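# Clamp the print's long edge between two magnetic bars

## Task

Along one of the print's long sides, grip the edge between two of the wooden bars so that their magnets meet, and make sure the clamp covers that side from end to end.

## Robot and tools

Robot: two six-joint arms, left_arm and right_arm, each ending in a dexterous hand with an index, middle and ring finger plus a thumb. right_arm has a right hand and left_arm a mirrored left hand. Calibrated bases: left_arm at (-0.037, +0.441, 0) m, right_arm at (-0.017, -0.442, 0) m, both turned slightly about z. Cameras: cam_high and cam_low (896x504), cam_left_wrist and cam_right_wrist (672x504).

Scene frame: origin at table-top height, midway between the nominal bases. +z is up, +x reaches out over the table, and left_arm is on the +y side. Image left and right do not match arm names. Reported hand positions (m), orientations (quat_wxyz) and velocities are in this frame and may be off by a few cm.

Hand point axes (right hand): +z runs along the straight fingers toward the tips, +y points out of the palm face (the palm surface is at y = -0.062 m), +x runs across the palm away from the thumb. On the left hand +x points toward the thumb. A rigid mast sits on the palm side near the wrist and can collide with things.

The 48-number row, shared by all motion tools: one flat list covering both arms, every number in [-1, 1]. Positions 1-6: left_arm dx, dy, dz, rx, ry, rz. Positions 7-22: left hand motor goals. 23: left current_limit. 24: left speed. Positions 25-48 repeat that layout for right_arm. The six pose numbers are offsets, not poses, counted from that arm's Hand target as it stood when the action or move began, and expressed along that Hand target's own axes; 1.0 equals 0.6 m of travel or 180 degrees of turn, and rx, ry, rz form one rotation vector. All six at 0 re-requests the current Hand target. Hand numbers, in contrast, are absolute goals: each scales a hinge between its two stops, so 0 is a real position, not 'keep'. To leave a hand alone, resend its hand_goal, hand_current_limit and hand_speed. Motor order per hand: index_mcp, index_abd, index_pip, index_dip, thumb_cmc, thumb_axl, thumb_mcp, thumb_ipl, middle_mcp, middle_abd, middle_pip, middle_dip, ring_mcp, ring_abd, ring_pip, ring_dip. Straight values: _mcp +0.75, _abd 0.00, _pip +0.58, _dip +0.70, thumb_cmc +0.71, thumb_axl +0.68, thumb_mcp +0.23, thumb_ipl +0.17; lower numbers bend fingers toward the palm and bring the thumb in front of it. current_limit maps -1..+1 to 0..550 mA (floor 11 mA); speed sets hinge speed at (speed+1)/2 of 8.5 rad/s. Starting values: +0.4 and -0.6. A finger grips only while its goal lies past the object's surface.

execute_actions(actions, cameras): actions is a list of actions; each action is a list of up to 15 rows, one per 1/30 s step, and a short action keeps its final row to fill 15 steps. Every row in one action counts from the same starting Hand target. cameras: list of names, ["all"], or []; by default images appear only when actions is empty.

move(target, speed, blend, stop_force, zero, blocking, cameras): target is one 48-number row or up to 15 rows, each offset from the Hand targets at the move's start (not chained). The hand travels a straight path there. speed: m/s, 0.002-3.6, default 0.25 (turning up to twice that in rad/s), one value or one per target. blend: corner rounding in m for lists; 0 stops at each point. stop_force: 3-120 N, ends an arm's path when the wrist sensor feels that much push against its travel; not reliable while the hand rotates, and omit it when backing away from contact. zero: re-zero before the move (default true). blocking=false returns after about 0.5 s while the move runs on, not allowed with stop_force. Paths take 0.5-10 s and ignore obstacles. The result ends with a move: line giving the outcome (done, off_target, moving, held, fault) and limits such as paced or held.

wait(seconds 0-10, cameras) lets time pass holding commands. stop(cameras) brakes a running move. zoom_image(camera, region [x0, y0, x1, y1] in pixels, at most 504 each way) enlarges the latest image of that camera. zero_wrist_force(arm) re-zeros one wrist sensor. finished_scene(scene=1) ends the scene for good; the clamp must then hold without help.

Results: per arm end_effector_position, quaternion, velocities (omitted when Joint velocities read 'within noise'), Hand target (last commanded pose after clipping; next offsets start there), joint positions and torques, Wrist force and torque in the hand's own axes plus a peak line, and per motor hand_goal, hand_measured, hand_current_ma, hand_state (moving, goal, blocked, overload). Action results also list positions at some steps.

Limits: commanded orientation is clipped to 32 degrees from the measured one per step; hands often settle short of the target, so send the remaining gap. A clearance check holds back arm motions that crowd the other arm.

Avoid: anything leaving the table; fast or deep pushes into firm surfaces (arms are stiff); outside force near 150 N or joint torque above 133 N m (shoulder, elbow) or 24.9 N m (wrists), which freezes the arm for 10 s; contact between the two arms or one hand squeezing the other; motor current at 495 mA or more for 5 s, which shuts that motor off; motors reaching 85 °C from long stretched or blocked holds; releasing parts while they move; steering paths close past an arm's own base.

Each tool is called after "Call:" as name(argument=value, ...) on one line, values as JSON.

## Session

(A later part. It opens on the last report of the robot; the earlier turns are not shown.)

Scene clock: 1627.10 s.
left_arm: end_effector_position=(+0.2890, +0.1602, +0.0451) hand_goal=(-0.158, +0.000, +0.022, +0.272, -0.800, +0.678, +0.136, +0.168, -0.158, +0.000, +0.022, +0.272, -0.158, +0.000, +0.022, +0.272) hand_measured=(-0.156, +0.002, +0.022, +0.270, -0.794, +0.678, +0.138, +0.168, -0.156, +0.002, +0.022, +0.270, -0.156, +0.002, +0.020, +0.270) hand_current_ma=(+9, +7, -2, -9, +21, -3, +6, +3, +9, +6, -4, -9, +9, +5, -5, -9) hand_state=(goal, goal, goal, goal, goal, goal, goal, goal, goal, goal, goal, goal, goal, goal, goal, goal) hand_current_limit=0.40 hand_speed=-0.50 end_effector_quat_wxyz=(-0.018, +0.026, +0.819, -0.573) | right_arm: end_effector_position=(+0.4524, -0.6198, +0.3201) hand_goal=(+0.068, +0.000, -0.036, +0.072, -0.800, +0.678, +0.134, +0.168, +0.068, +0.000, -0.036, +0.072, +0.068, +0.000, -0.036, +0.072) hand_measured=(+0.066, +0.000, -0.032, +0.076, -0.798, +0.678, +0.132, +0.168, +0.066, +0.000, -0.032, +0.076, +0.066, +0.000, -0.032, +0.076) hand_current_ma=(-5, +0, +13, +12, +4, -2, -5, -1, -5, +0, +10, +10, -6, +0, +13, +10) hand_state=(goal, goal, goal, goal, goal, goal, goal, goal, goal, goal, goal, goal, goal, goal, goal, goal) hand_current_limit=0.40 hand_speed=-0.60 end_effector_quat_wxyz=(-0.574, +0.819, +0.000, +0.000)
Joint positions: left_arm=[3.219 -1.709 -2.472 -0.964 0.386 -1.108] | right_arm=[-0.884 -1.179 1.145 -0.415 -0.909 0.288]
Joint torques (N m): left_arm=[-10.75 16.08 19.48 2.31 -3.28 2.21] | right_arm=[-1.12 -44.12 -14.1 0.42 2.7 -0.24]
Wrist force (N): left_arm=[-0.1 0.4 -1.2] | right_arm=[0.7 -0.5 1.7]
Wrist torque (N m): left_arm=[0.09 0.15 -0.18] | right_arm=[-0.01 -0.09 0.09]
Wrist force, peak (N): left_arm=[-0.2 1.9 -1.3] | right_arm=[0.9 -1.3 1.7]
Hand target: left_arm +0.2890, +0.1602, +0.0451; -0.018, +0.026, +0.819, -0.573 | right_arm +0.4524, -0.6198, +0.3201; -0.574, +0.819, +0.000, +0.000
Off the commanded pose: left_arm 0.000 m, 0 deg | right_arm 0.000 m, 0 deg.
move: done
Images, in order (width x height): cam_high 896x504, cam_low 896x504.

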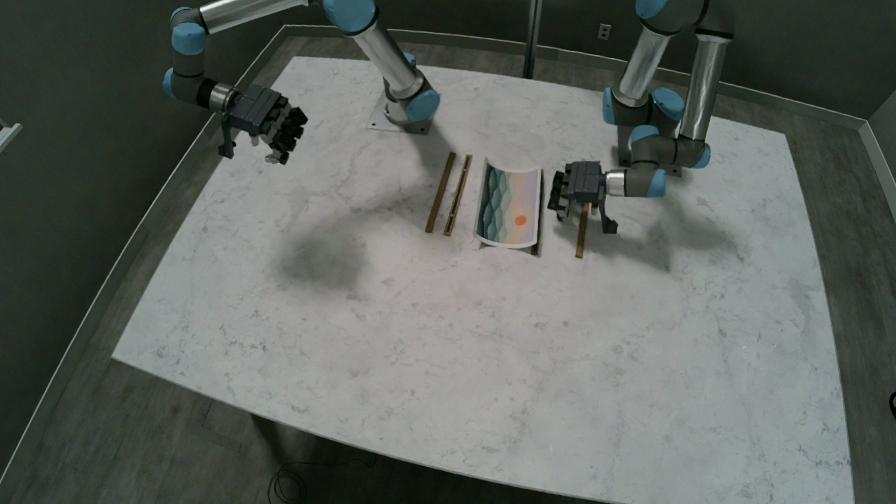

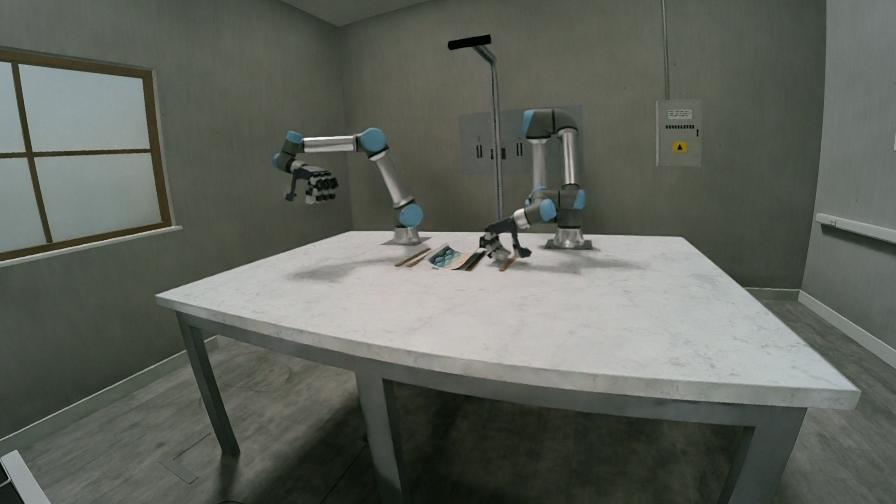

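Call:
move(target=[[-0.0002,0.01986,0.01077,0,0,0,-0.1575,0,0.0219,0.271,-0.8,0.678,0.135,0.1676,-0.1575,0,0.0219,0.271,-0.1575,0,0.0219,0.271,0.4,-0.9,0,0,0,0,0,0,0.0685,0,-0.0365,0.0725,-0.8,0.678,0.1348,0.1676,0.0685,0,-0.0365,0.0725,0.0685,0,-0.0365,0.0725,0.4,-0.6],[0.0003,0.02242,0.00374,0,0,0,-0.1575,0,0.0219,0.271,-0.8,0.678,0.135,0.1676,-0.1575,0,0.0219,0.271,-0.1575,0,0.0219,0.271,0.4,-0.9,0,0,0,0,0,0,0.0685,0,-0.0365,0.0725,-0.8,0.678,0.1348,0.1676,0.0685,0,-0.0365,0.0725,0.0685,0,-0.0365,0.0725,0.4,-0.6],[0.0003,0.02242,0.00374,0,0,0,-0.1575,0,0.0219,0.271,-0.8,0.678,0.03,0.1676,-0.1575,0,0.0219,0.271,-0.1575,0,0.0219,0.271,0.1,-0.93,0,0,0,0,0,0,0.0685,0,-0.0365,0.0725,-0.8,0.678,0.1348,0.1676,0.0685,0,-0.0365,0.0725,0.0685,0,-0.0365,0.0725,0.4,-0.6]], speed=0.02, cameras=["cam_high","cam_low","cam_left_wrist"])

Call:
zoom_image(camera="cam_high", region=[540, 160, 640, 270])

Call:
zoom_image(camera="cam_low", region=[470, 220, 560, 290])

Scene clock: 1648.83 s.
left_arm: end_effector_position=(+0.2890, +0.1627, +0.0317) hand_goal=(-0.158, +0.000, +0.022, +0.272, -0.800, +0.678, +0.030, +0.168, -0.158, +0.000, +0.022, +0.272, -0.158, +0.000, +0.022, +0.272) hand_measured=(-0.156, +0.002, +0.020, +0.270, -0.796, +0.678, +0.074, +0.176, -0.158, +0.002, +0.020, +0.270, -0.158, +0.002, +0.020, +0.270) hand_current_ma=(+5, +6, -6, -9, +13, -3, +266, +46, +4, +4, -9, -10, +2, +3, -11, -12) hand_state=(goal, goal, goal, goal, goal, goal, blocked, goal, goal, goal, goal, goal, goal, goal, goal, goal) hand_current_limit=0.10 hand_speed=-0.93 end_effector_quat_wxyz=(-0.018, +0.026, +0.819, -0.573) | right_arm: end_effector_position=(+0.4524, -0.6198, +0.3201) hand_goal=(+0.068, +0.000, -0.036, +0.072, -0.800, +0.678, +0.134, +0.168, +0.068, +0.000, -0.036, +0.072, +0.068, +0.000, -0.036, +0.072) hand_measured=(+0.066, +0.000, -0.032, +0.076, -0.798, +0.678, +0.132, +0.168, +0.066, +0.000, -0.032, +0.076, +0.066, +0.000, -0.032, +0.076) hand_current_ma=(-5, +0, +13, +12, +4, -2, -5, -1, -5, +0, +10, +10, -6, +0, +13, +10) hand_state=(goal, goal, goal, goal, goal, goal, goal, goal, goal, goal, goal, goal, goal, goal, goal, goal) hand_current_limit=0.40 hand_speed=-0.60 end_effector_quat_wxyz=(-0.574, +0.819, +0.000, +0.000)
Joint positions: left_arm=[3.226 -1.749 -2.481 -0.93 0.389 -1.091] | right_arm=[-0.884 -1.179 1.145 -0.415 -0.909 0.288]
Joint torques (N m): left_arm=[-10.78 8.7 11.8 2.95 -3.03 -2.55] | right_arm=[-2.14 -44.3 -14.13 0.45 2.68 -0.25]
Wrist force (N): left_arm=[0.0 -0.8 -2.6] | right_arm=[0.4 -0.7 1.3]
Wrist torque (N m): left_arm=[-0.06 0.11 -0.15] | right_arm=[0.01 -0.04 0.05]
Wrist force, peak (N): left_arm=[0.3 -5.0 -0.1] | right_arm=[1.0 -1.0 1.8]
Hand target: left_arm +0.2890, +0.1627, +0.0317; -0.018, +0.026, +0.819, -0.573 | right_arm +0.4524, -0.6198, +0.3201; -0.574, +0.819, +0.000, +0.000
Off the commanded pose: left_arm 0.000 m, 0 deg | right_arm 0.000 m, 0 deg.
move: done
Images, in order (width x height): cam_high 896x504, cam_low 896x504, cam_left_wrist 672x504.

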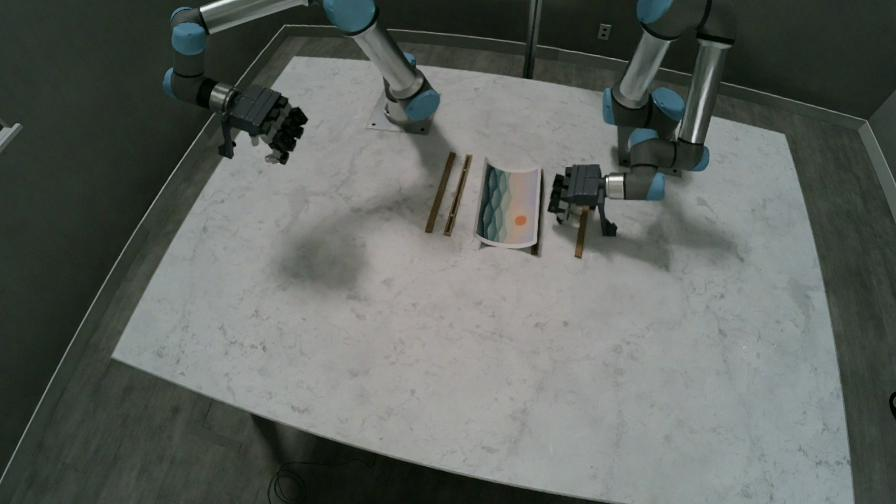

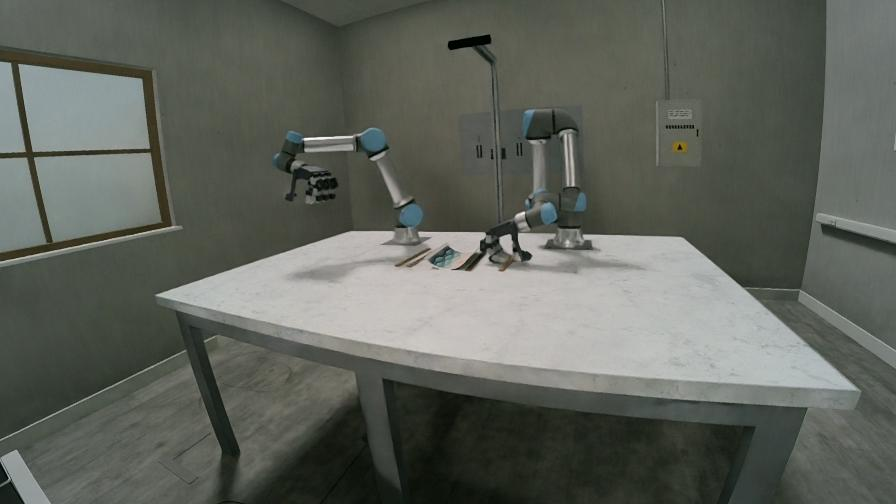

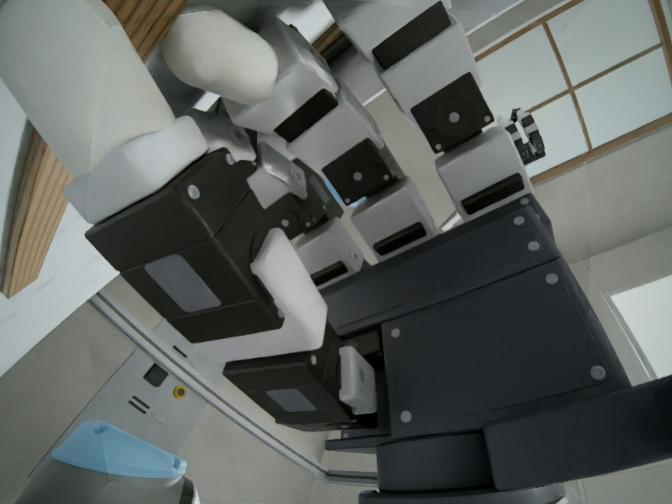

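Scaled by 4.582 from the camera's 896x504 image, which has a finer 1280x720 frame.

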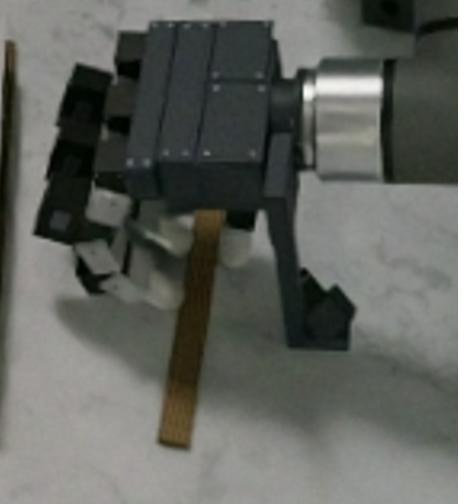

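Scaled by 5.600 from the camera's 896x504 image, which has a finer 1280x720 frame.

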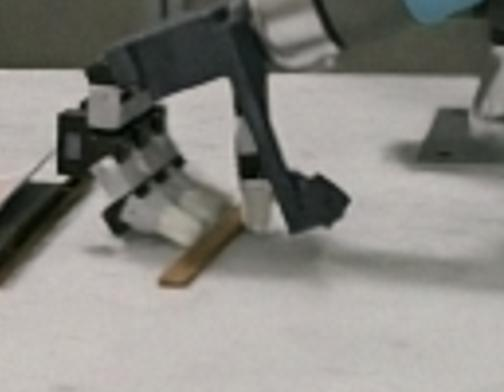

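Call:
move(target=[[0,0,0,0,0,0,-0.1575,0,0.0219,0.271,-0.8,0.678,0.0,0.1676,-0.1575,0,0.0219,0.271,-0.1575,0,0.0219,0.271,0.4,-0.95,0,0,0,0,0,0,0.0685,0,-0.0365,0.0725,-0.8,0.678,0.1348,0.1676,0.0685,0,-0.0365,0.0725,0.0685,0,-0.0365,0.0725,0.4,-0.6]], speed=0.02)

Scene clock: 1656.70 s.
left_arm: end_effector_position=(+0.2890, +0.1627, +0.0317) hand_goal=(-0.158, +0.000, +0.022, +0.272, -0.800, +0.678, +0.000, +0.168, -0.158, +0.000, +0.022, +0.272, -0.158, +0.000, +0.022, +0.272) hand_measured=(-0.156, +0.002, +0.020, +0.270, -0.796, +0.678, +0.070, +0.180, -0.158, +0.002, +0.020, +0.270, -0.158, +0.002, +0.020, +0.270) hand_current_ma=(+5, +6, -6, -9, +12, -3, +385, +72, +4, +4, -9, -10, +2, +3, -11, -12) hand_state=(goal, goal, goal, goal, goal, goal, blocked, goal, goal, goal, goal, goal, goal, goal, goal, goal) hand_current_limit=0.40 hand_speed=-0.95 end_effector_quat_wxyz=(-0.018, +0.026, +0.819, -0.573) | right_arm: end_effector_position=(+0.4524, -0.6198, +0.3201) hand_goal=(+0.068, +0.000, -0.036, +0.072, -0.800, +0.678, +0.134, +0.168, +0.068, +0.000, -0.036, +0.072, +0.068, +0.000, -0.036, +0.072) hand_measured=(+0.066, +0.000, -0.032, +0.076, -0.798, +0.678, +0.132, +0.168, +0.066, +0.000, -0.032, +0.076, +0.066, +0.000, -0.032, +0.076) hand_current_ma=(-5, +0, +13, +12, +4, -2, -5, -1, -5, +0, +10, +10, -6, +0, +13, +10) hand_state=(goal, goal, goal, goal, goal, goal, goal, goal, goal, goal, goal, goal, goal, goal, goal, goal) hand_current_limit=0.40 hand_speed=-0.60 end_effector_quat_wxyz=(-0.574, +0.819, +0.000, +0.000)
Joint positions: left_arm=[3.226 -1.749 -2.481 -0.93 0.389 -1.091] | right_arm=[-0.884 -1.179 1.145 -0.415 -0.909 0.288]
Joint torques (N m): left_arm=[-10.54 8.62 6.23 1.03 -2.66 -1.15] | right_arm=[-1.89 -44.09 -14.12 0.49 2.68 -0.24]
Wrist force (N): left_arm=[-0.3 -1.6 -3.2] | right_arm=[0.8 -1.2 1.5]
Wrist torque (N m): left_arm=[-0.15 0.14 -0.14] | right_arm=[-0.08 -0.09 0.07]
Wrist force, peak (N): left_arm=[-0.3 -1.6 -3.2] | right_arm=[0.6 -1.1 1.9]
Hand target: left_arm +0.2890, +0.1627, +0.0317; -0.018, +0.026, +0.819, -0.573 | right_arm +0.4524, -0.6198, +0.3201; -0.574, +0.819, +0.000, +0.000
Off the commanded pose: left_arm 0.000 m, 0 deg | right_arm 0.000 m, 0 deg.
move: done

Call:
move(target=[[0.0003,0.0017,-0.0047,0,0,0,-0.1575,0,0.0219,0.271,-0.8,0.678,0.0,0.1676,-0.1575,0,0.0219,0.271,-0.1575,0,0.0219,0.271,0.4,-0.95,0,0,0,0,0,0,0.0685,0,-0.0365,0.0725,-0.8,0.678,0.1348,0.1676,0.0685,0,-0.0365,0.0725,0.0685,0,-0.0365,0.0725,0.4,-0.6]], speed=0.01, cameras=["cam_high"])

Call:
zoom_image(camera="cam_high", region=[540, 160, 640, 270])

Scene clock: 1672.40 s.
left_arm: end_effector_position=(+0.2890, +0.1658, +0.0317) hand_goal=(-0.158, +0.000, +0.022, +0.272, -0.800, +0.678, +0.000, +0.168, -0.158, +0.000, +0.022, +0.272, -0.158, +0.000, +0.022, +0.272) hand_measured=(-0.146, +0.000, +0.018, +0.266, -0.798, +0.678, +0.062, +0.180, -0.148, +0.000, +0.018, +0.266, -0.148, +0.000, +0.016, +0.266) hand_current_ma=(+51, +0, -19, -29, +6, -3, +371, +73, +46, -2, -20, -29, +42, -2, -21, -29) hand_state=(goal, goal, goal, goal, goal, goal, blocked, goal, goal, goal, goal, goal, goal, goal, goal, goal) hand_current_limit=0.40 hand_speed=-0.95 end_effector_quat_wxyz=(-0.018, +0.026, +0.819, -0.573) | right_arm: end_effector_position=(+0.4524, -0.6198, +0.3201) hand_goal=(+0.068, +0.000, -0.036, +0.072, -0.800, +0.678, +0.134, +0.168, +0.068, +0.000, -0.036, +0.072, +0.068, +0.000, -0.036, +0.072) hand_measured=(+0.066, +0.000, -0.032, +0.076, -0.798, +0.678, +0.132, +0.168, +0.066, +0.000, -0.032, +0.076, +0.066, +0.000, -0.032, +0.076) hand_current_ma=(-5, +0, +13, +12, +4, -2, -5, -1, -5, +0, +10, +10, -6, +0, +13, +10) hand_state=(goal, goal, goal, goal, goal, goal, goal, goal, goal, goal, goal, goal, goal, goal, goal, goal) hand_current_limit=0.40 hand_speed=-0.60 end_effector_quat_wxyz=(-0.574, +0.819, +0.000, +0.000)
Joint positions: left_arm=[3.235 -1.744 -2.48 -0.956 0.393 -1.07] | right_arm=[-0.884 -1.179 1.145 -0.415 -0.909 0.288]
Joint torques (N m): left_arm=[-1.11 18.94 17.18 2.77 1.68 -0.2] | right_arm=[-2.23 -44.84 -13.94 0.62 2.63 -0.17]
Wrist force (N): left_arm=[-0.7 -11.3 -0.3] | right_arm=[0.5 -1.1 1.5]
Wrist torque (N m): left_arm=[-0.42 0.23 -0.05] | right_arm=[-0.05 -0.06 0.05]
Wrist force, peak (N): left_arm=[0.3 -12.3 0.0] | right_arm=[1.0 -0.9 1.9]
Hand target: left_arm +0.2890, +0.1657, +0.0317; -0.018, +0.026, +0.819, -0.573 | right_arm +0.4524, -0.6198, +0.3201; -0.574, +0.819, +0.000, +0.000
Off the commanded pose: left_arm 0.000 m, 0 deg | right_arm 0.000 m, 0 deg.
move: done
Images, in order (width x height): cam_high 896x504.

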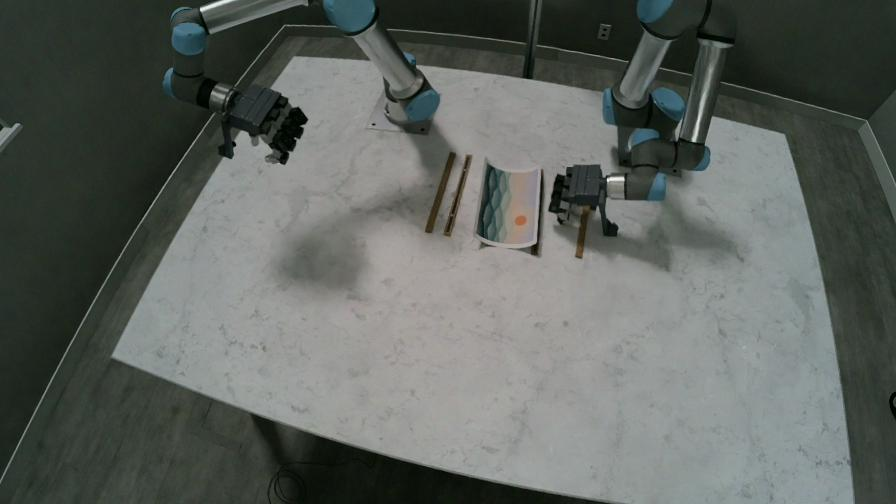

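Scaled by 4.582 from the camera's 896x504 image, which has a finer 1280x720 frame.

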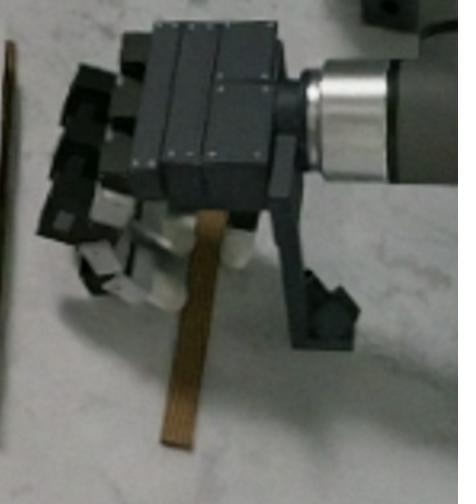

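Call:
move(target=[[0,-0.00078,-0.000285,0,0,0,-0.1575,0,0.0219,0.271,-0.8,0.678,0.0,0.1676,-0.1575,0,0.0219,0.271,-0.1575,0,0.0219,0.271,0.4,-0.95,0,0,0,0,0,0,0.0685,0,-0.0365,0.0725,-0.8,0.678,0.1348,0.1676,0.0685,0,-0.0365,0.0725,0.0685,0,-0.0365,0.0725,0.4,-0.6]], speed=0.005)

Scene clock: 1685.30 s.
left_arm: end_effector_position=(+0.2890, +0.1657, +0.0322) hand_goal=(-0.158, +0.000, +0.022, +0.272, -0.800, +0.678, +0.000, +0.168, -0.158, +0.000, +0.022, +0.272, -0.158, +0.000, +0.022, +0.272) hand_measured=(-0.146, +0.000, +0.020, +0.266, -0.798, +0.678, +0.060, +0.180, -0.148, +0.000, +0.020, +0.266, -0.148, -0.002, +0.020, +0.266) hand_current_ma=(+51, +0, -8, -23, +5, -3, +365, +73, +46, -3, -9, -22, +41, -3, -10, -23) hand_state=(goal, goal, goal, goal, goal, goal, blocked, goal, goal, goal, goal, goal, goal, goal, goal, goal) hand_current_limit=0.40 hand_speed=-0.95 end_effector_quat_wxyz=(-0.018, +0.026, +0.819, -0.573) | right_arm: end_effector_position=(+0.4524, -0.6198, +0.3201) hand_goal=(+0.068, +0.000, -0.036, +0.072, -0.800, +0.678, +0.134, +0.168, +0.068, +0.000, -0.036, +0.072, +0.068, +0.000, -0.036, +0.072) hand_measured=(+0.066, +0.000, -0.032, +0.076, -0.798, +0.678, +0.132, +0.168, +0.066, +0.000, -0.032, +0.076, +0.066, +0.000, -0.032, +0.076) hand_current_ma=(-5, +0, +13, +12, +4, -2, -5, -1, -5, +0, +10, +10, -6, +0, +13, +10) hand_state=(goal, goal, goal, goal, goal, goal, goal, goal, goal, goal, goal, goal, goal, goal, goal, goal) hand_current_limit=0.40 hand_speed=-0.60 end_effector_quat_wxyz=(-0.574, +0.819, +0.000, +0.000)
Joint positions: left_arm=[3.235 -1.742 -2.479 -0.958 0.393 -1.071] | right_arm=[-0.884 -1.179 1.145 -0.415 -0.909 0.288]
Joint torques (N m): left_arm=[-8.21 27.1 17.99 0.72 -0.39 -2.26] | right_arm=[-2.66 -44.54 -13.75 0.77 2.73 -0.07]
Wrist force (N): left_arm=[-0.5 -1.4 -2.0] | right_arm=[0.8 -0.8 1.4]
Wrist torque (N m): left_arm=[-0.07 0.18 -0.23] | right_arm=[-0.01 -0.10 0.09]
Wrist force, peak (N): left_arm=[0.4 -11.7 -0.1] | right_arm=[0.9 -1.3 1.9]
Hand target: left_arm +0.2890, +0.1657, +0.0322; -0.018, +0.026, +0.819, -0.573 | right_arm +0.4524, -0.6198, +0.3201; -0.574, +0.819, +0.000, +0.000
Off the commanded pose: left_arm 0.000 m, 0 deg | right_arm 0.000 m, 0 deg.
move: done

Call:
move(target=[[0,0,0,0,0,0,-0.19,0,0.005,0.262,-0.8,0.678,-0.015,0.14,-0.19,0,0.005,0.262,-0.19,0,0.005,0.262,0.65,-0.95,0,0,0,0,0,0,0.0685,0,-0.0365,0.0725,-0.8,0.678,0.1348,0.1676,0.0685,0,-0.0365,0.0725,0.0685,0,-0.0365,0.0725,0.4,-0.6]], speed=0.02, cameras=["cam_high"])

Call:
zoom_image(camera="cam_high", region=[540, 160, 640, 270])

Scene clock: 1696.57 s.
left_arm: end_effector_position=(+0.2890, +0.1657, +0.0322) hand_goal=(-0.190, +0.000, +0.006, +0.262, -0.800, +0.678, -0.014, +0.140, -0.190, +0.000, +0.006, +0.262, -0.190, +0.000, +0.006, +0.262) hand_measured=(-0.152, +0.000, +0.020, +0.266, -0.798, +0.678, +0.058, +0.180, -0.152, +0.000, +0.020, +0.266, -0.154, -0.002, +0.020, +0.266) hand_current_ma=(+188, +0, +60, +13, +6, -3, +446, +251, +180, -3, +59, +14, +172, -3, +58, +14) hand_state=(blocked, goal, goal, goal, goal, goal, blocked, blocked, blocked, goal, goal, goal, blocked, goal, goal, goal) hand_current_limit=0.65 hand_speed=-0.95 end_effector_quat_wxyz=(-0.018, +0.026, +0.819, -0.573) | right_arm: end_effector_position=(+0.4524, -0.6198, +0.3201) hand_goal=(+0.068, +0.000, -0.036, +0.072, -0.800, +0.678, +0.134, +0.168, +0.068, +0.000, -0.036, +0.072, +0.068, +0.000, -0.036, +0.072) hand_measured=(+0.066, +0.000, -0.032, +0.076, -0.798, +0.678, +0.132, +0.168, +0.066, +0.000, -0.032, +0.076, +0.066, +0.000, -0.032, +0.076) hand_current_ma=(-5, +0, +13, +12, +4, -2, -5, -1, -5, +0, +10, +10, -6, +0, +13, +10) hand_state=(goal, goal, goal, goal, goal, goal, goal, goal, goal, goal, goal, goal, goal, goal, goal, goal) hand_current_limit=0.40 hand_speed=-0.60 end_effector_quat_wxyz=(-0.574, +0.819, +0.000, +0.000)
Joint positions: left_arm=[3.235 -1.742 -2.479 -0.958 0.393 -1.071] | right_arm=[-0.884 -1.179 1.145 -0.415 -0.909 0.288]
Joint torques (N m): left_arm=[-2.11 9.41 18.11 2.61 0.73 2.09] | right_arm=[-2.17 -44.26 -13.87 0.68 2.67 -0.14]
Wrist force (N): left_arm=[-0.3 -0.2 -1.4] | right_arm=[0.4 -1.0 1.4]
Wrist torque (N m): left_arm=[0.10 0.18 -0.25] | right_arm=[-0.04 -0.03 0.04]
Wrist force, peak (N): left_arm=[-0.3 -1.5 -2.6] | right_arm=[0.9 -1.0 1.9]
Hand target: left_arm +0.2890, +0.1657, +0.0322; -0.018, +0.026, +0.819, -0.573 | right_arm +0.4524, -0.6198, +0.3201; -0.574, +0.819, +0.000, +0.000
Off the commanded pose: left_arm 0.000 m, 0 deg | right_arm 0.000 m, 0 deg.
move: done
Images, in order (width x height): cam_high 896x504.

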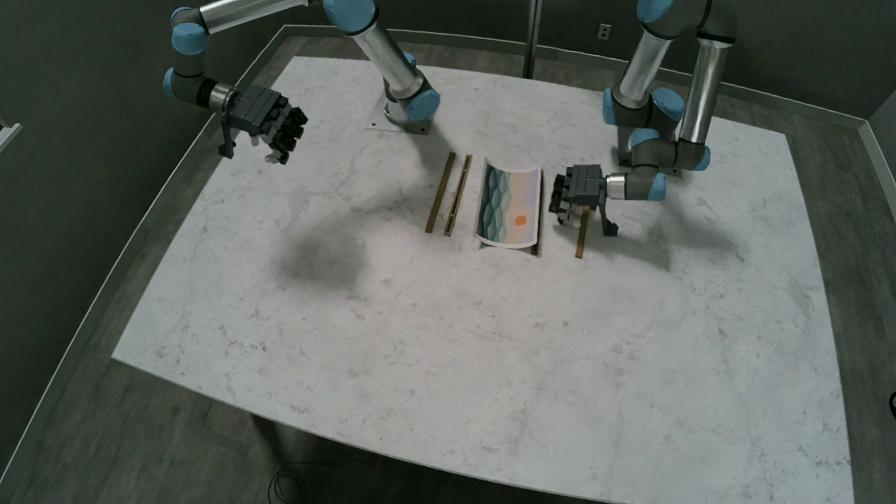

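Scaled by 4.582 from the camera's 896x504 image, which has a finer 1280x720 frame.

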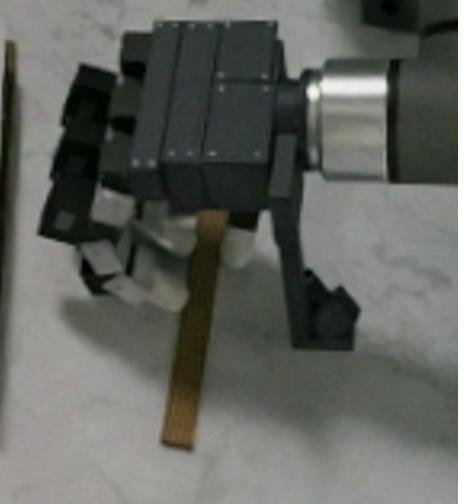

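Call:
move(target=[[0,-0.0125,-0.00456,0,0,0,-0.19,0,0.005,0.262,-0.8,0.678,-0.015,0.14,-0.19,0,0.005,0.262,-0.19,0,0.005,0.262,0.65,-0.95,0,0,0,0,0,0,0.0685,0,-0.0365,0.0725,-0.8,0.678,0.1348,0.1676,0.0685,0,-0.0365,0.0725,0.0685,0,-0.0365,0.0725,0.4,-0.6]], speed=0.008, cameras=["cam_high","cam_low"])

Call:
zoom_image(camera="cam_high", region=[540, 160, 640, 270])

Call:
zoom_image(camera="cam_low", region=[470, 220, 560, 290])

Scene clock: 1706.20 s.
left_arm: end_effector_position=(+0.2890, +0.1657, +0.0403) hand_goal=(-0.190, +0.000, +0.006, +0.262, -0.800, +0.678, -0.014, +0.140, -0.190, +0.000, +0.006, +0.262, -0.190, +0.000, +0.006, +0.262) hand_measured=(-0.188, +0.000, +0.012, +0.264, -0.798, +0.678, -0.002, +0.146, -0.186, +0.000, +0.012, +0.264, -0.188, -0.002, +0.012, +0.264) hand_current_ma=(+12, +0, +24, +9, +6, -3, +72, +38, +14, -3, +24, +9, +11, -3, +24, +9) hand_state=(goal, goal, goal, goal, goal, goal, goal, goal, goal, goal, goal, goal, goal, goal, goal, goal) hand_current_limit=0.65 hand_speed=-0.95 end_effector_quat_wxyz=(-0.018, +0.026, +0.819, -0.573) | right_arm: end_effector_position=(+0.4524, -0.6198, +0.3201) hand_goal=(+0.068, +0.000, -0.036, +0.072, -0.800, +0.678, +0.134, +0.168, +0.068, +0.000, -0.036, +0.072, +0.068, +0.000, -0.036, +0.072) hand_measured=(+0.066, +0.000, -0.032, +0.076, -0.798, +0.678, +0.132, +0.168, +0.066, +0.000, -0.032, +0.076, +0.066, +0.000, -0.032, +0.076) hand_current_ma=(-5, +0, +13, +12, +4, -2, -5, -1, -5, +0, +10, +10, -6, +0, +13, +10) hand_state=(goal, goal, goal, goal, goal, goal, goal, goal, goal, goal, goal, goal, goal, goal, goal, goal) hand_current_limit=0.40 hand_speed=-0.60 end_effector_quat_wxyz=(-0.574, +0.819, +0.000, +0.000)
Joint positions: left_arm=[3.235 -1.715 -2.473 -0.991 0.393 -1.071] | right_arm=[-0.884 -1.179 1.145 -0.415 -0.909 0.288]
Joint torques (N m): left_arm=[4.5 9.77 16.14 2.63 -2.01 0.42] | right_arm=[-3.22 -43.92 -14.21 0.8 2.69 -0.19]
Wrist force (N): left_arm=[-0.2 0.5 -1.1] | right_arm=[0.5 -1.0 1.6]
Wrist torque (N m): left_arm=[0.09 0.18 -0.25] | right_arm=[-0.05 -0.06 0.05]
Wrist force, peak (N): left_arm=[-0.5 -1.0 -2.7] | right_arm=[0.5 -1.2 1.9]
Hand target: left_arm +0.2890, +0.1657, +0.0402; -0.018, +0.026, +0.819, -0.573 | right_arm +0.4524, -0.6198, +0.3201; -0.574, +0.819, +0.000, +0.000
Off the commanded pose: left_arm 0.000 m, 0 deg | right_arm 0.000 m, 0 deg.
move: done
Images, in order (width x height): cam_high 896x504, cam_low 896x504.

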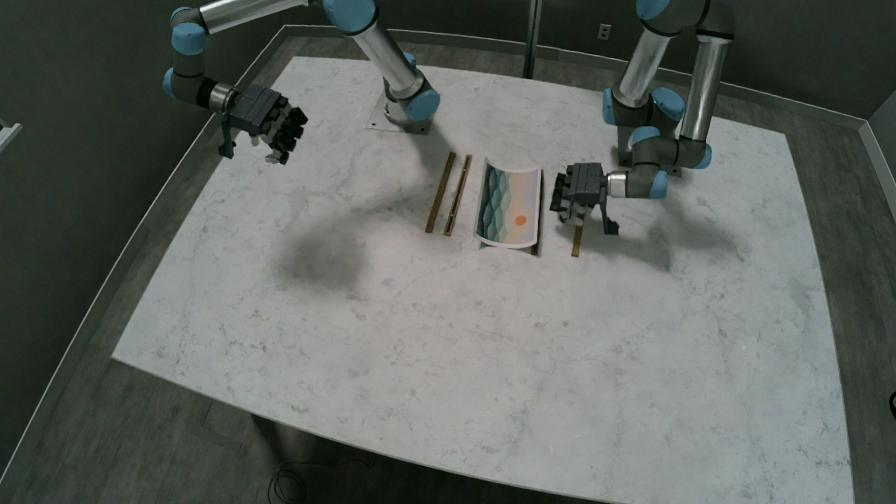

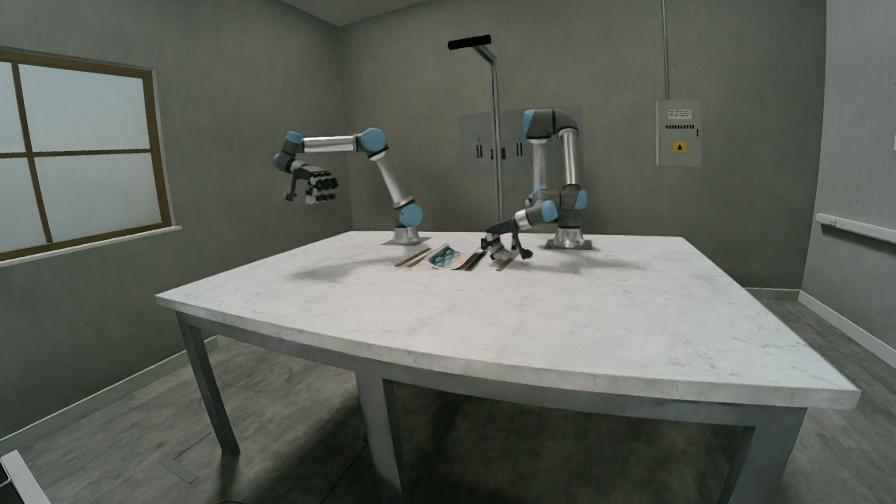

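Scaled by 4.582 from the camera's 896x504 image, which has a finer 1280x720 frame.

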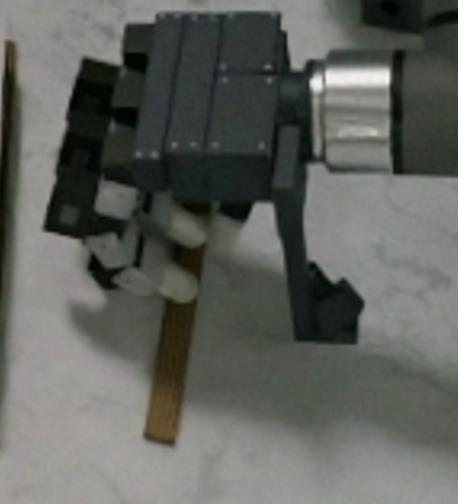

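Scaled by 5.600 from the camera's 896x504 image, which has a finer 1280x720 frame.

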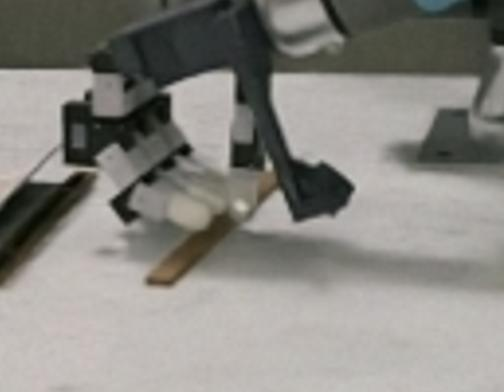

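Call:
move(target=[[0,-0.188,-0.0684,0,0,0,-0.19,0,0.005,0.262,-0.8,0.678,0.1,0.1676,-0.19,0,0.005,0.262,-0.19,0,0.005,0.262,0.4,-0.6,0,0,0,0,0,0,0.0685,0,-0.0365,0.0725,-0.8,0.678,0.1348,0.1676,0.0685,0,-0.0365,0.0725,0.0685,0,-0.0365,0.0725,0.4,-0.6],[0.0084,-0.2835,-0.2447,-0.3889,0,0,0.754,0,0.576,0.696,0.714,0.678,0.226,0.168,0.754,0,0.576,0.696,0.754,0,0.576,0.696,0.4,-0.3,0,0,0,0,0,0,0.0685,0,-0.0365,0.0725,-0.8,0.678,0.1348,0.1676,0.0685,0,-0.0365,0.0725,0.0685,0,-0.0365,0.0725,0.4,-0.6]], speed=0.25, blend=[0.05,0])

Scene clock: 1753.63 s.
left_arm: end_effector_position=(+0.2889, +0.2458, +0.2502) hand_goal=(+0.754, +0.000, +0.576, +0.696, +0.714, +0.678, +0.226, +0.168, +0.754, +0.000, +0.576, +0.696, +0.754, +0.000, +0.576, +0.696) hand_measured=(+0.750, +0.000, +0.574, +0.694, +0.712, +0.678, +0.216, +0.166, +0.750, +0.000, +0.574, +0.694, +0.750, -0.002, +0.574, +0.694) hand_current_ma=(-17, +0, -8, -10, -10, -3, -59, -9, -16, -3, -8, -9, -16, -3, -8, -10) hand_state=(goal, goal, goal, goal, goal, goal, goal, goal, goal, goal, goal, goal, goal, goal, goal, goal) hand_current_limit=0.40 hand_speed=-0.30 end_effector_quat_wxyz=(+0.000, +0.031, +1.000, +0.000) | right_arm: end_effector_position=(+0.4524, -0.6198, +0.3201) hand_goal=(+0.068, +0.000, -0.036, +0.072, -0.800, +0.678, +0.134, +0.168, +0.068, +0.000, -0.036, +0.072, +0.068, +0.000, -0.036, +0.072) hand_measured=(+0.066, +0.000, -0.032, +0.076, -0.798, +0.678, +0.132, +0.168, +0.066, +0.000, -0.032, +0.076, +0.066, +0.000, -0.032, +0.076) hand_current_ma=(-5, +0, +13, +12, +4, -2, -5, -1, -5, +0, +10, +10, -6, +0, +13, +10) hand_state=(goal, goal, goal, goal, goal, goal, goal, goal, goal, goal, goal, goal, goal, goal, goal, goal) hand_current_limit=0.40 hand_speed=-0.60 end_effector_quat_wxyz=(-0.574, +0.819, +0.000, +0.000)
Joint positions: left_arm=[2.731 -1.441 -1.969 -1.301 1.571 -1.89] | right_arm=[-0.884 -1.179 1.145 -0.415 -0.909 0.288]
Joint torques (N m): left_arm=[7.97 27.02 15.55 1.15 2.34 2.18] | right_arm=[-3.05 -44.74 -14.1 0.99 2.74 -0.01]
Wrist force (N): left_arm=[-0.4 -0.9 0.6] | right_arm=[0.7 -0.9 1.4]
Wrist torque (N m): left_arm=[-0.05 0.38 0.00] | right_arm=[-0.03 -0.08 0.06]
Wrist force, peak (N): left_arm=[-0.1 2.9 -0.6] | right_arm=[0.8 -1.4 1.7]
Hand target: left_arm +0.2889, +0.2458, +0.2502; +0.000, +0.031, +1.000, +0.000 | right_arm +0.4524, -0.6198, +0.3201; -0.574, +0.819, +0.000, +0.000
Off the commanded pose: left_arm 0.000 m, 0 deg | right_arm 0.000 m, 0 deg.
move: done

Call:
move(target=[[-0.044,-0.11,0,0,0,0.5,0.754,0,0.576,0.696,0.714,0.678,0.226,0.168,0.754,0,0.576,0.696,0.754,0,0.576,0.696,0.4,-0.3,0,0,0,0,0,0,0.0685,0,-0.0365,0.0725,-0.8,0.678,0.1348,0.1676,0.0685,0,-0.0365,0.0725,0.0685,0,-0.0365,0.0725,0.4,-0.6],[-0.0876,-0.2233,0,0,0,0.98,0.754,0,0.576,0.696,0.714,0.678,0.226,0.168,0.754,0,0.576,0.696,0.754,0,0.576,0.696,0.4,-0.3,0,0,0,0,0,0,0.0685,0,-0.0365,0.0725,-0.8,0.678,0.1348,0.1676,0.0685,0,-0.0365,0.0725,0.0685,0,-0.0365,0.0725,0.4,-0.6]], speed=0.35, blend=[0.03,0], cameras=["cam_high","cam_left_wrist"])

Scene clock: 1802.20 s.
left_arm: end_effector_position=(+0.3330, +0.1088, +0.2503) hand_goal=(+0.754, +0.000, +0.576, +0.696, +0.714, +0.678, +0.226, +0.168, +0.754, +0.000, +0.576, +0.696, +0.754, +0.000, +0.576, +0.696) hand_measured=(+0.750, +0.000, +0.574, +0.694, +0.712, +0.678, +0.216, +0.166, +0.750, +0.000, +0.574, +0.694, +0.750, -0.002, +0.574, +0.694) hand_current_ma=(-17, +0, -8, -10, -9, -3, -58, -9, -16, -3, -8, -9, -16, -3, -8, -10) hand_state=(goal, goal, goal, goal, goal, goal, goal, goal, goal, goal, goal, goal, goal, goal, goal, goal) hand_current_limit=0.40 hand_speed=-0.30 end_effector_quat_wxyz=(+0.000, +1.000, +0.000, +0.000) | right_arm: end_effector_position=(+0.4524, -0.6198, +0.3201) hand_goal=(+0.068, +0.000, -0.036, +0.072, -0.800, +0.678, +0.134, +0.168, +0.068, +0.000, -0.036, +0.072, +0.068, +0.000, -0.036, +0.072) hand_measured=(+0.066, +0.000, -0.032, +0.076, -0.798, +0.678, +0.132, +0.168, +0.066, +0.000, -0.032, +0.076, +0.066, +0.000, -0.032, +0.076) hand_current_ma=(-5, +0, +13, +12, +4, -2, -5, -1, -5, +0, +10, +10, -6, +0, +13, +10) hand_state=(goal, goal, goal, goal, goal, goal, goal, goal, goal, goal, goal, goal, goal, goal, goal, goal) hand_current_limit=0.40 hand_speed=-0.60 end_effector_quat_wxyz=(-0.574, +0.819, +0.000, +0.000)
Joint positions: left_arm=[2.812 -1.395 -2.007 -1.309 1.57 1.27] | right_arm=[-0.884 -1.179 1.145 -0.415 -0.909 0.288]
Joint torques (N m): left_arm=[-1.34 24.64 15.4 1.22 -0.96 1.88] | right_arm=[-2.59 -44.28 -13.85 1.1 2.59 0.08]
Wrist force (N): left_arm=[-0.1 -1.0 0.4] | right_arm=[0.3 -1.1 1.6]
Wrist torque (N m): left_arm=[-0.07 0.37 0.12] | right_arm=[-0.06 -0.03 0.04]
Wrist force, peak (N): left_arm=[-0.7 -1.3 0.9] | right_arm=[0.9 -1.4 2.0]
Hand target: left_arm +0.3329, +0.1088, +0.2503; +0.000, +1.000, +0.000, +0.000 | right_arm +0.4524, -0.6198, +0.3201; -0.574, +0.819, +0.000, +0.000
Off the commanded pose: left_arm 0.000 m, 0 deg | right_arm 0.000 m, 0 deg.
move: done
Images, in order (width x height): cam_high 896x504, cam_left_wrist 672x504.

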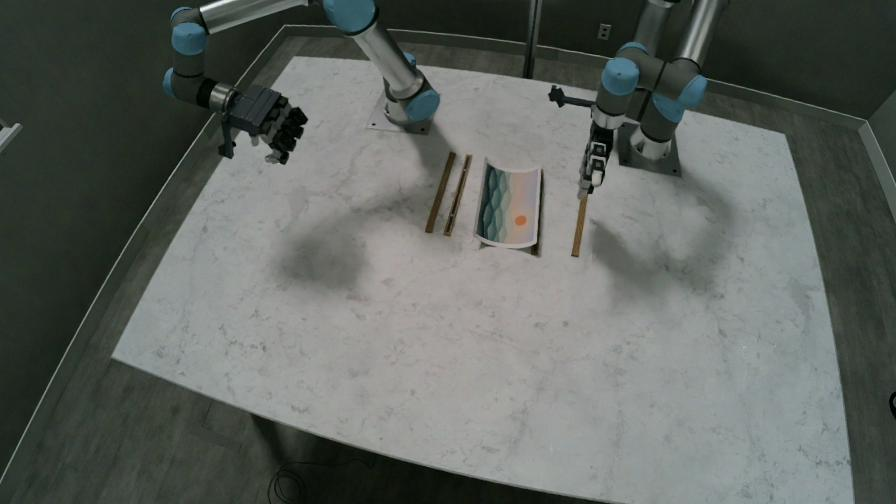

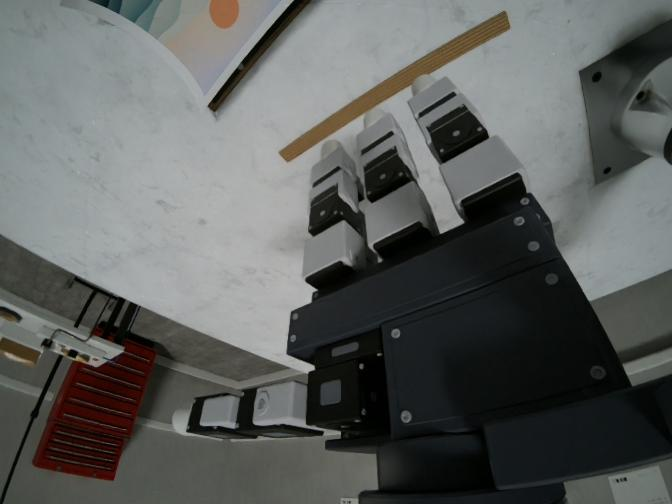

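Call:
move(target=[[0,0,0.17,0,0,0,0.754,0,0.576,0.696,0.714,0.678,0.226,0.168,0.754,0,0.576,0.696,0.754,0,0.576,0.696,0.4,-0.3,0,0,0,0,0,0,0.0685,0,-0.0365,0.0725,-0.8,0.678,0.1348,0.1676,0.0685,0,-0.0365,0.0725,0.0685,0,-0.0365,0.0725,0.4,-0.6],[0,0,0.2105,0,0,0,0.754,0,0.576,0.696,0.714,0.678,0.226,0.168,0.754,0,0.576,0.696,0.754,0,0.576,0.696,0.4,-0.3,0,0,0,0,0,0,0.0685,0,-0.0365,0.0725,-0.8,0.678,0.1348,0.1676,0.0685,0,-0.0365,0.0725,0.0685,0,-0.0365,0.0725,0.4,-0.6]], speed=[0.1,0.02], stop_force=5, cameras=["cam_high","cam_left_wrist"])

Call:
zoom_image(camera="cam_high", region=[460, 120, 900, 360])

Scene clock: 1822.50 s.
left_arm: end_effector_position=(+0.3330, +0.1087, +0.1240) hand_goal=(+0.754, +0.000, +0.576, +0.696, +0.714, +0.678, +0.226, +0.168, +0.754, +0.000, +0.576, +0.696, +0.754, +0.000, +0.576, +0.696) hand_measured=(+0.750, +0.000, +0.574, +0.694, +0.712, +0.678, +0.216, +0.166, +0.750, +0.000, +0.574, +0.694, +0.750, -0.002, +0.574, +0.694) hand_current_ma=(-17, +0, -8, -10, -9, -3, -55, -9, -16, -3, -8, -9, -16, -3, -8, -10) hand_state=(goal, goal, goal, goal, goal, goal, goal, goal, goal, goal, goal, goal, goal, goal, goal, goal) hand_current_limit=0.40 hand_speed=-0.30 end_effector_quat_wxyz=(+0.000, +1.000, +0.000, +0.000) | right_arm: end_effector_position=(+0.4524, -0.6198, +0.3201) hand_goal=(+0.068, +0.000, -0.036, +0.072, -0.800, +0.678, +0.134, +0.168, +0.068, +0.000, -0.036, +0.072, +0.068, +0.000, -0.036, +0.072) hand_measured=(+0.066, +0.000, -0.032, +0.076, -0.798, +0.678, +0.132, +0.168, +0.066, +0.000, -0.032, +0.076, +0.066, +0.000, -0.032, +0.076) hand_current_ma=(-5, +0, +13, +12, +4, -2, -5, -1, -5, +0, +10, +10, -6, +0, +13, +10) hand_state=(goal, goal, goal, goal, goal, goal, goal, goal, goal, goal, goal, goal, goal, goal, goal, goal) hand_current_limit=0.40 hand_speed=-0.60 end_effector_quat_wxyz=(-0.574, +0.819, +0.000, +0.000)
Joint positions: left_arm=[2.812 -1.547 -2.233 -0.931 1.571 1.27] | right_arm=[-0.884 -1.179 1.145 -0.415 -0.909 0.288]
Joint torques (N m): left_arm=[-10.67 28.28 25.84 1.25 -1.85 -2.16] | right_arm=[-2.86 -44.18 -14.28 1.1 2.56 0.23]
Wrist force (N): left_arm=[-0.6 -0.5 0.1] | right_arm=[0.8 -1.0 1.8]
Wrist torque (N m): left_arm=[0.01 0.40 0.04] | right_arm=[-0.07 -0.10 0.08]
Wrist force, peak (N): left_arm=[-0.4 -0.9 1.2] | right_arm=[0.7 -1.5 1.8]
Hand target: left_arm +0.3330, +0.1087, +0.1240; +0.000, +1.000, +0.000, +0.000 | right_arm +0.4524, -0.6198, +0.3201; -0.574, +0.819, +0.000, +0.000
Off the commanded pose: left_arm 0.000 m, 0 deg | right_arm 0.000 m, 0 deg.
move: done
Images, in order (width x height): cam_high 896x504, cam_left_wrist 672x504.

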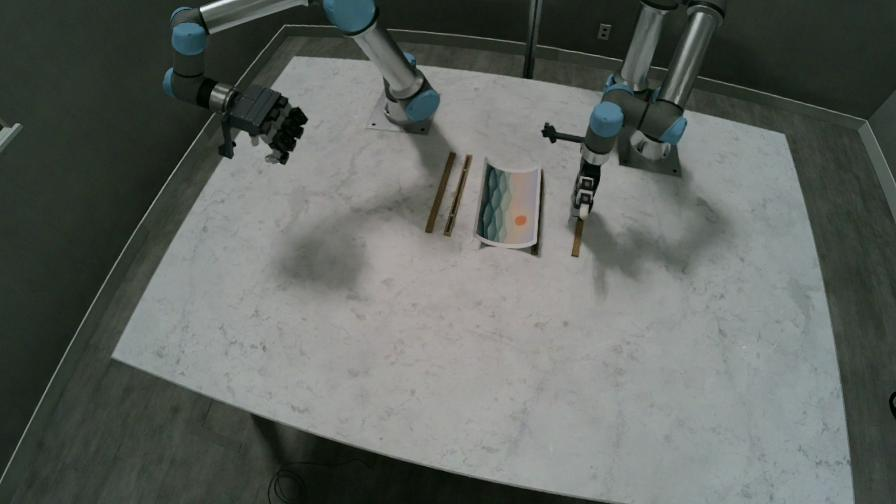

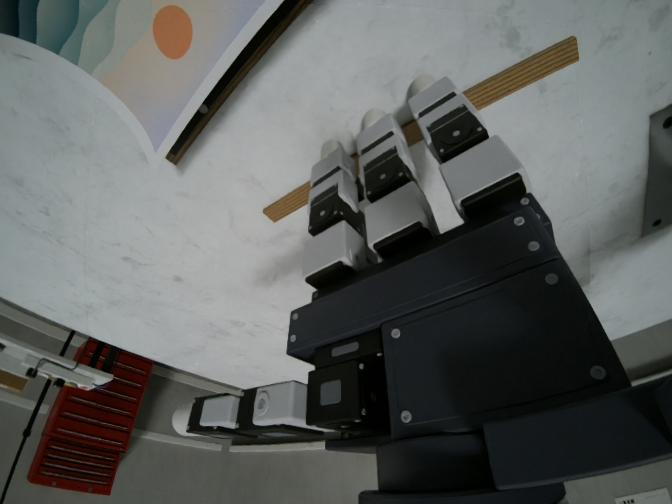

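Invalid region (460, 120, 900, 360): it reaches outside that camera's 896x504 image.

Call:
move(target=[0,-0.8333,0,0,0,0,0.754,0,0.576,0.696,0.714,0.678,0.226,0.168,0.754,0,0.576,0.696,0.754,0,0.576,0.696,0.4,-0.3,0,0,0,0,0,0,0.0685,0,-0.0365,0.0725,-0.8,0.678,0.1348,0.1676,0.0685,0,-0.0365,0.0725,0.0685,0,-0.0365,0.0725,0.4,-0.6], speed=0.06, stop_force=8, cameras=["cam_high","cam_left_wrist"])

Call:
zoom_image(camera="cam_high", region=[560, 100, 880, 280])

Scene clock: 1848.63 s.
left_arm: end_effector_position=(+0.3329, +0.6087, +0.1238) hand_goal=(+0.754, +0.000, +0.576, +0.696, +0.714, +0.678, +0.226, +0.168, +0.754, +0.000, +0.576, +0.696, +0.754, +0.000, +0.576, +0.696) hand_measured=(+0.750, +0.000, +0.574, +0.694, +0.712, +0.678, +0.216, +0.166, +0.750, +0.000, +0.574, +0.694, +0.750, -0.002, +0.574, +0.694) hand_current_ma=(-19, +0, -8, -10, -9, -3, -55, -9, -16, -3, -8, -9, -16, -3, -8, -10) hand_state=(goal, goal, goal, goal, goal, goal, goal, goal, goal, goal, goal, goal, goal, goal, goal, goal) hand_current_limit=0.40 hand_speed=-0.30 end_effector_quat_wxyz=(+0.000, +1.000, +0.000, +0.000) | right_arm: end_effector_position=(+0.4524, -0.6198, +0.3201) hand_goal=(+0.068, +0.000, -0.036, +0.072, -0.800, +0.678, +0.134, +0.168, +0.068, +0.000, -0.036, +0.072, +0.068, +0.000, -0.036, +0.072) hand_measured=(+0.066, +0.000, -0.032, +0.076, -0.798, +0.678, +0.132, +0.168, +0.066, +0.000, -0.032, +0.076, +0.066, +0.000, -0.032, +0.076) hand_current_ma=(-5, +0, +13, +12, +4, -2, -5, -1, -5, +0, +10, +10, -6, +0, +13, +10) hand_state=(goal, goal, goal, goal, goal, goal, goal, goal, goal, goal, goal, goal, goal, goal, goal, goal) hand_current_limit=0.40 hand_speed=-0.60 end_effector_quat_wxyz=(-0.574, +0.819, +0.000, +0.000)
Joint positions: left_arm=[4.059 -1.556 -2.225 -0.931 1.57 2.516] | right_arm=[-0.884 -1.179 1.145 -0.415 -0.909 0.288]
Joint torques (N m): left_arm=[-10.45 28.19 12.07 1.63 -1.26 -2.45] | right_arm=[-2.72 -44.03 -13.9 1.14 2.6 0.34]
Wrist force (N): left_arm=[-0.4 -0.8 -0.1] | right_arm=[0.5 -1.1 1.4]
Wrist torque (N m): left_arm=[-0.01 0.39 0.09] | right_arm=[-0.06 -0.06 0.06]
Wrist force, peak (N): left_arm=[-0.5 -1.1 0.6] | right_arm=[0.5 -1.1 2.2]
Hand target: left_arm +0.3329, +0.6087, +0.1238; +0.000, +1.000, +0.000, +0.000 | right_arm +0.4524, -0.6198, +0.3201; -0.574, +0.819, +0.000, +0.000
Off the commanded pose: left_arm 0.000 m, 0 deg | right_arm 0.000 m, 0 deg.
move: done
Images, in order (width x height): cam_high 896x504, cam_left_wrist 672x504.

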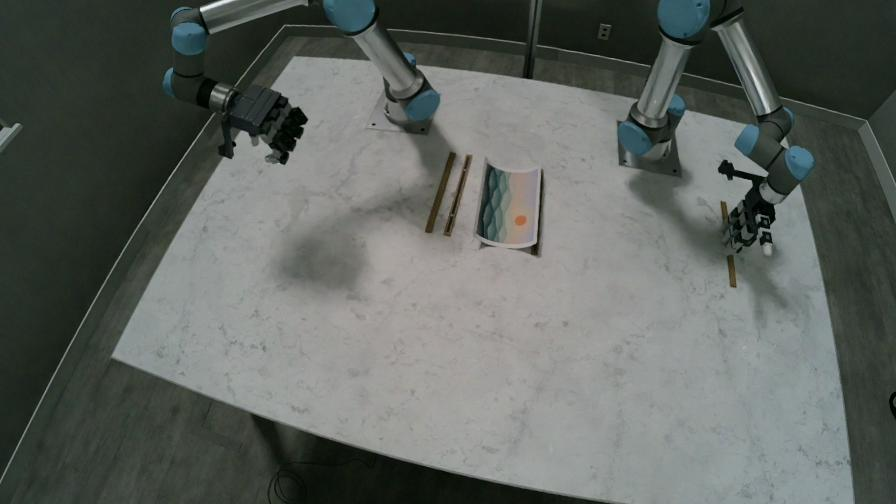

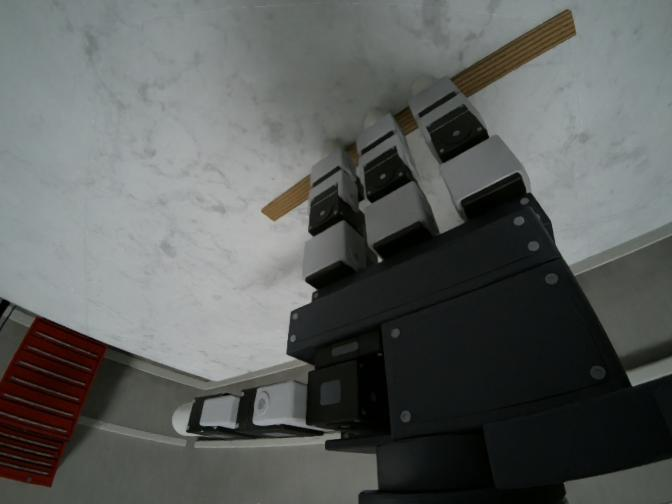

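Scaled by 1.575 from the camera's 896x504 image, which has a finer 1280x720 frame.

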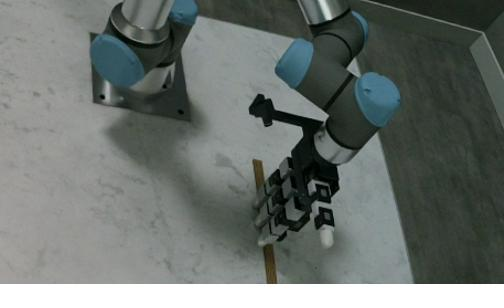

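Call:
zoom_image(camera="cam_high", region=[690, 170, 850, 320])

Call:
zoom_image(camera="cam_left_wrist", region=[0, 200, 400, 500])

Scaled by 3.150 from the camera's 896x504 image, which has a finer 1280x720 frame.

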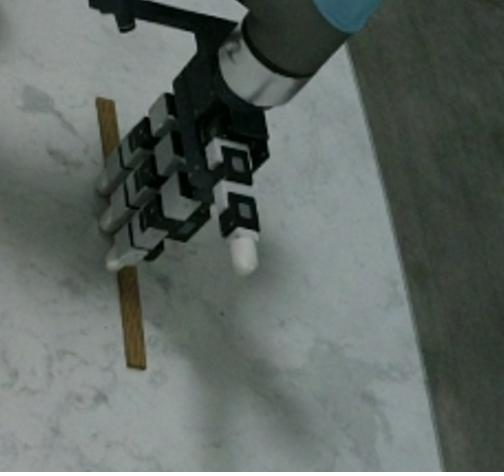

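Scaled by 1.260 from the camera's 672x504 image, which has a finer 960x720 frame.

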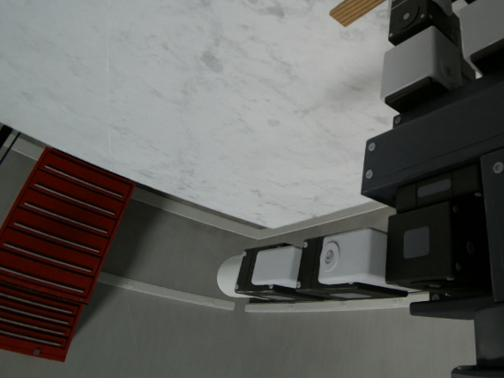

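Call:
zoom_image(camera="cam_left_wrist", region=[500, 150, 672, 400])

Call:
zoom_image(camera="cam_left_wrist", region=[160, 320, 320, 420])

Scaled by 2.016 from the camera's 672x504 image, which has a finer 960x720 frame.

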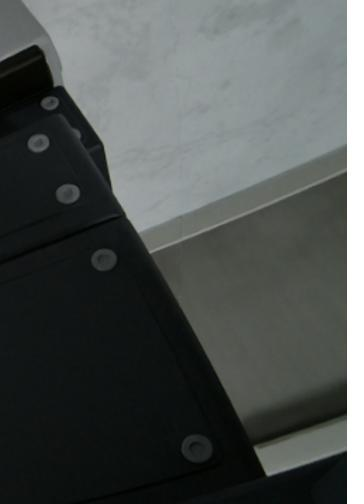

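Scaled by 3.150 from the camera's 672x504 image, which has a finer 960x720 frame.

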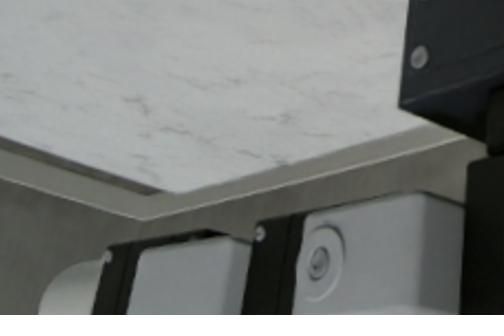

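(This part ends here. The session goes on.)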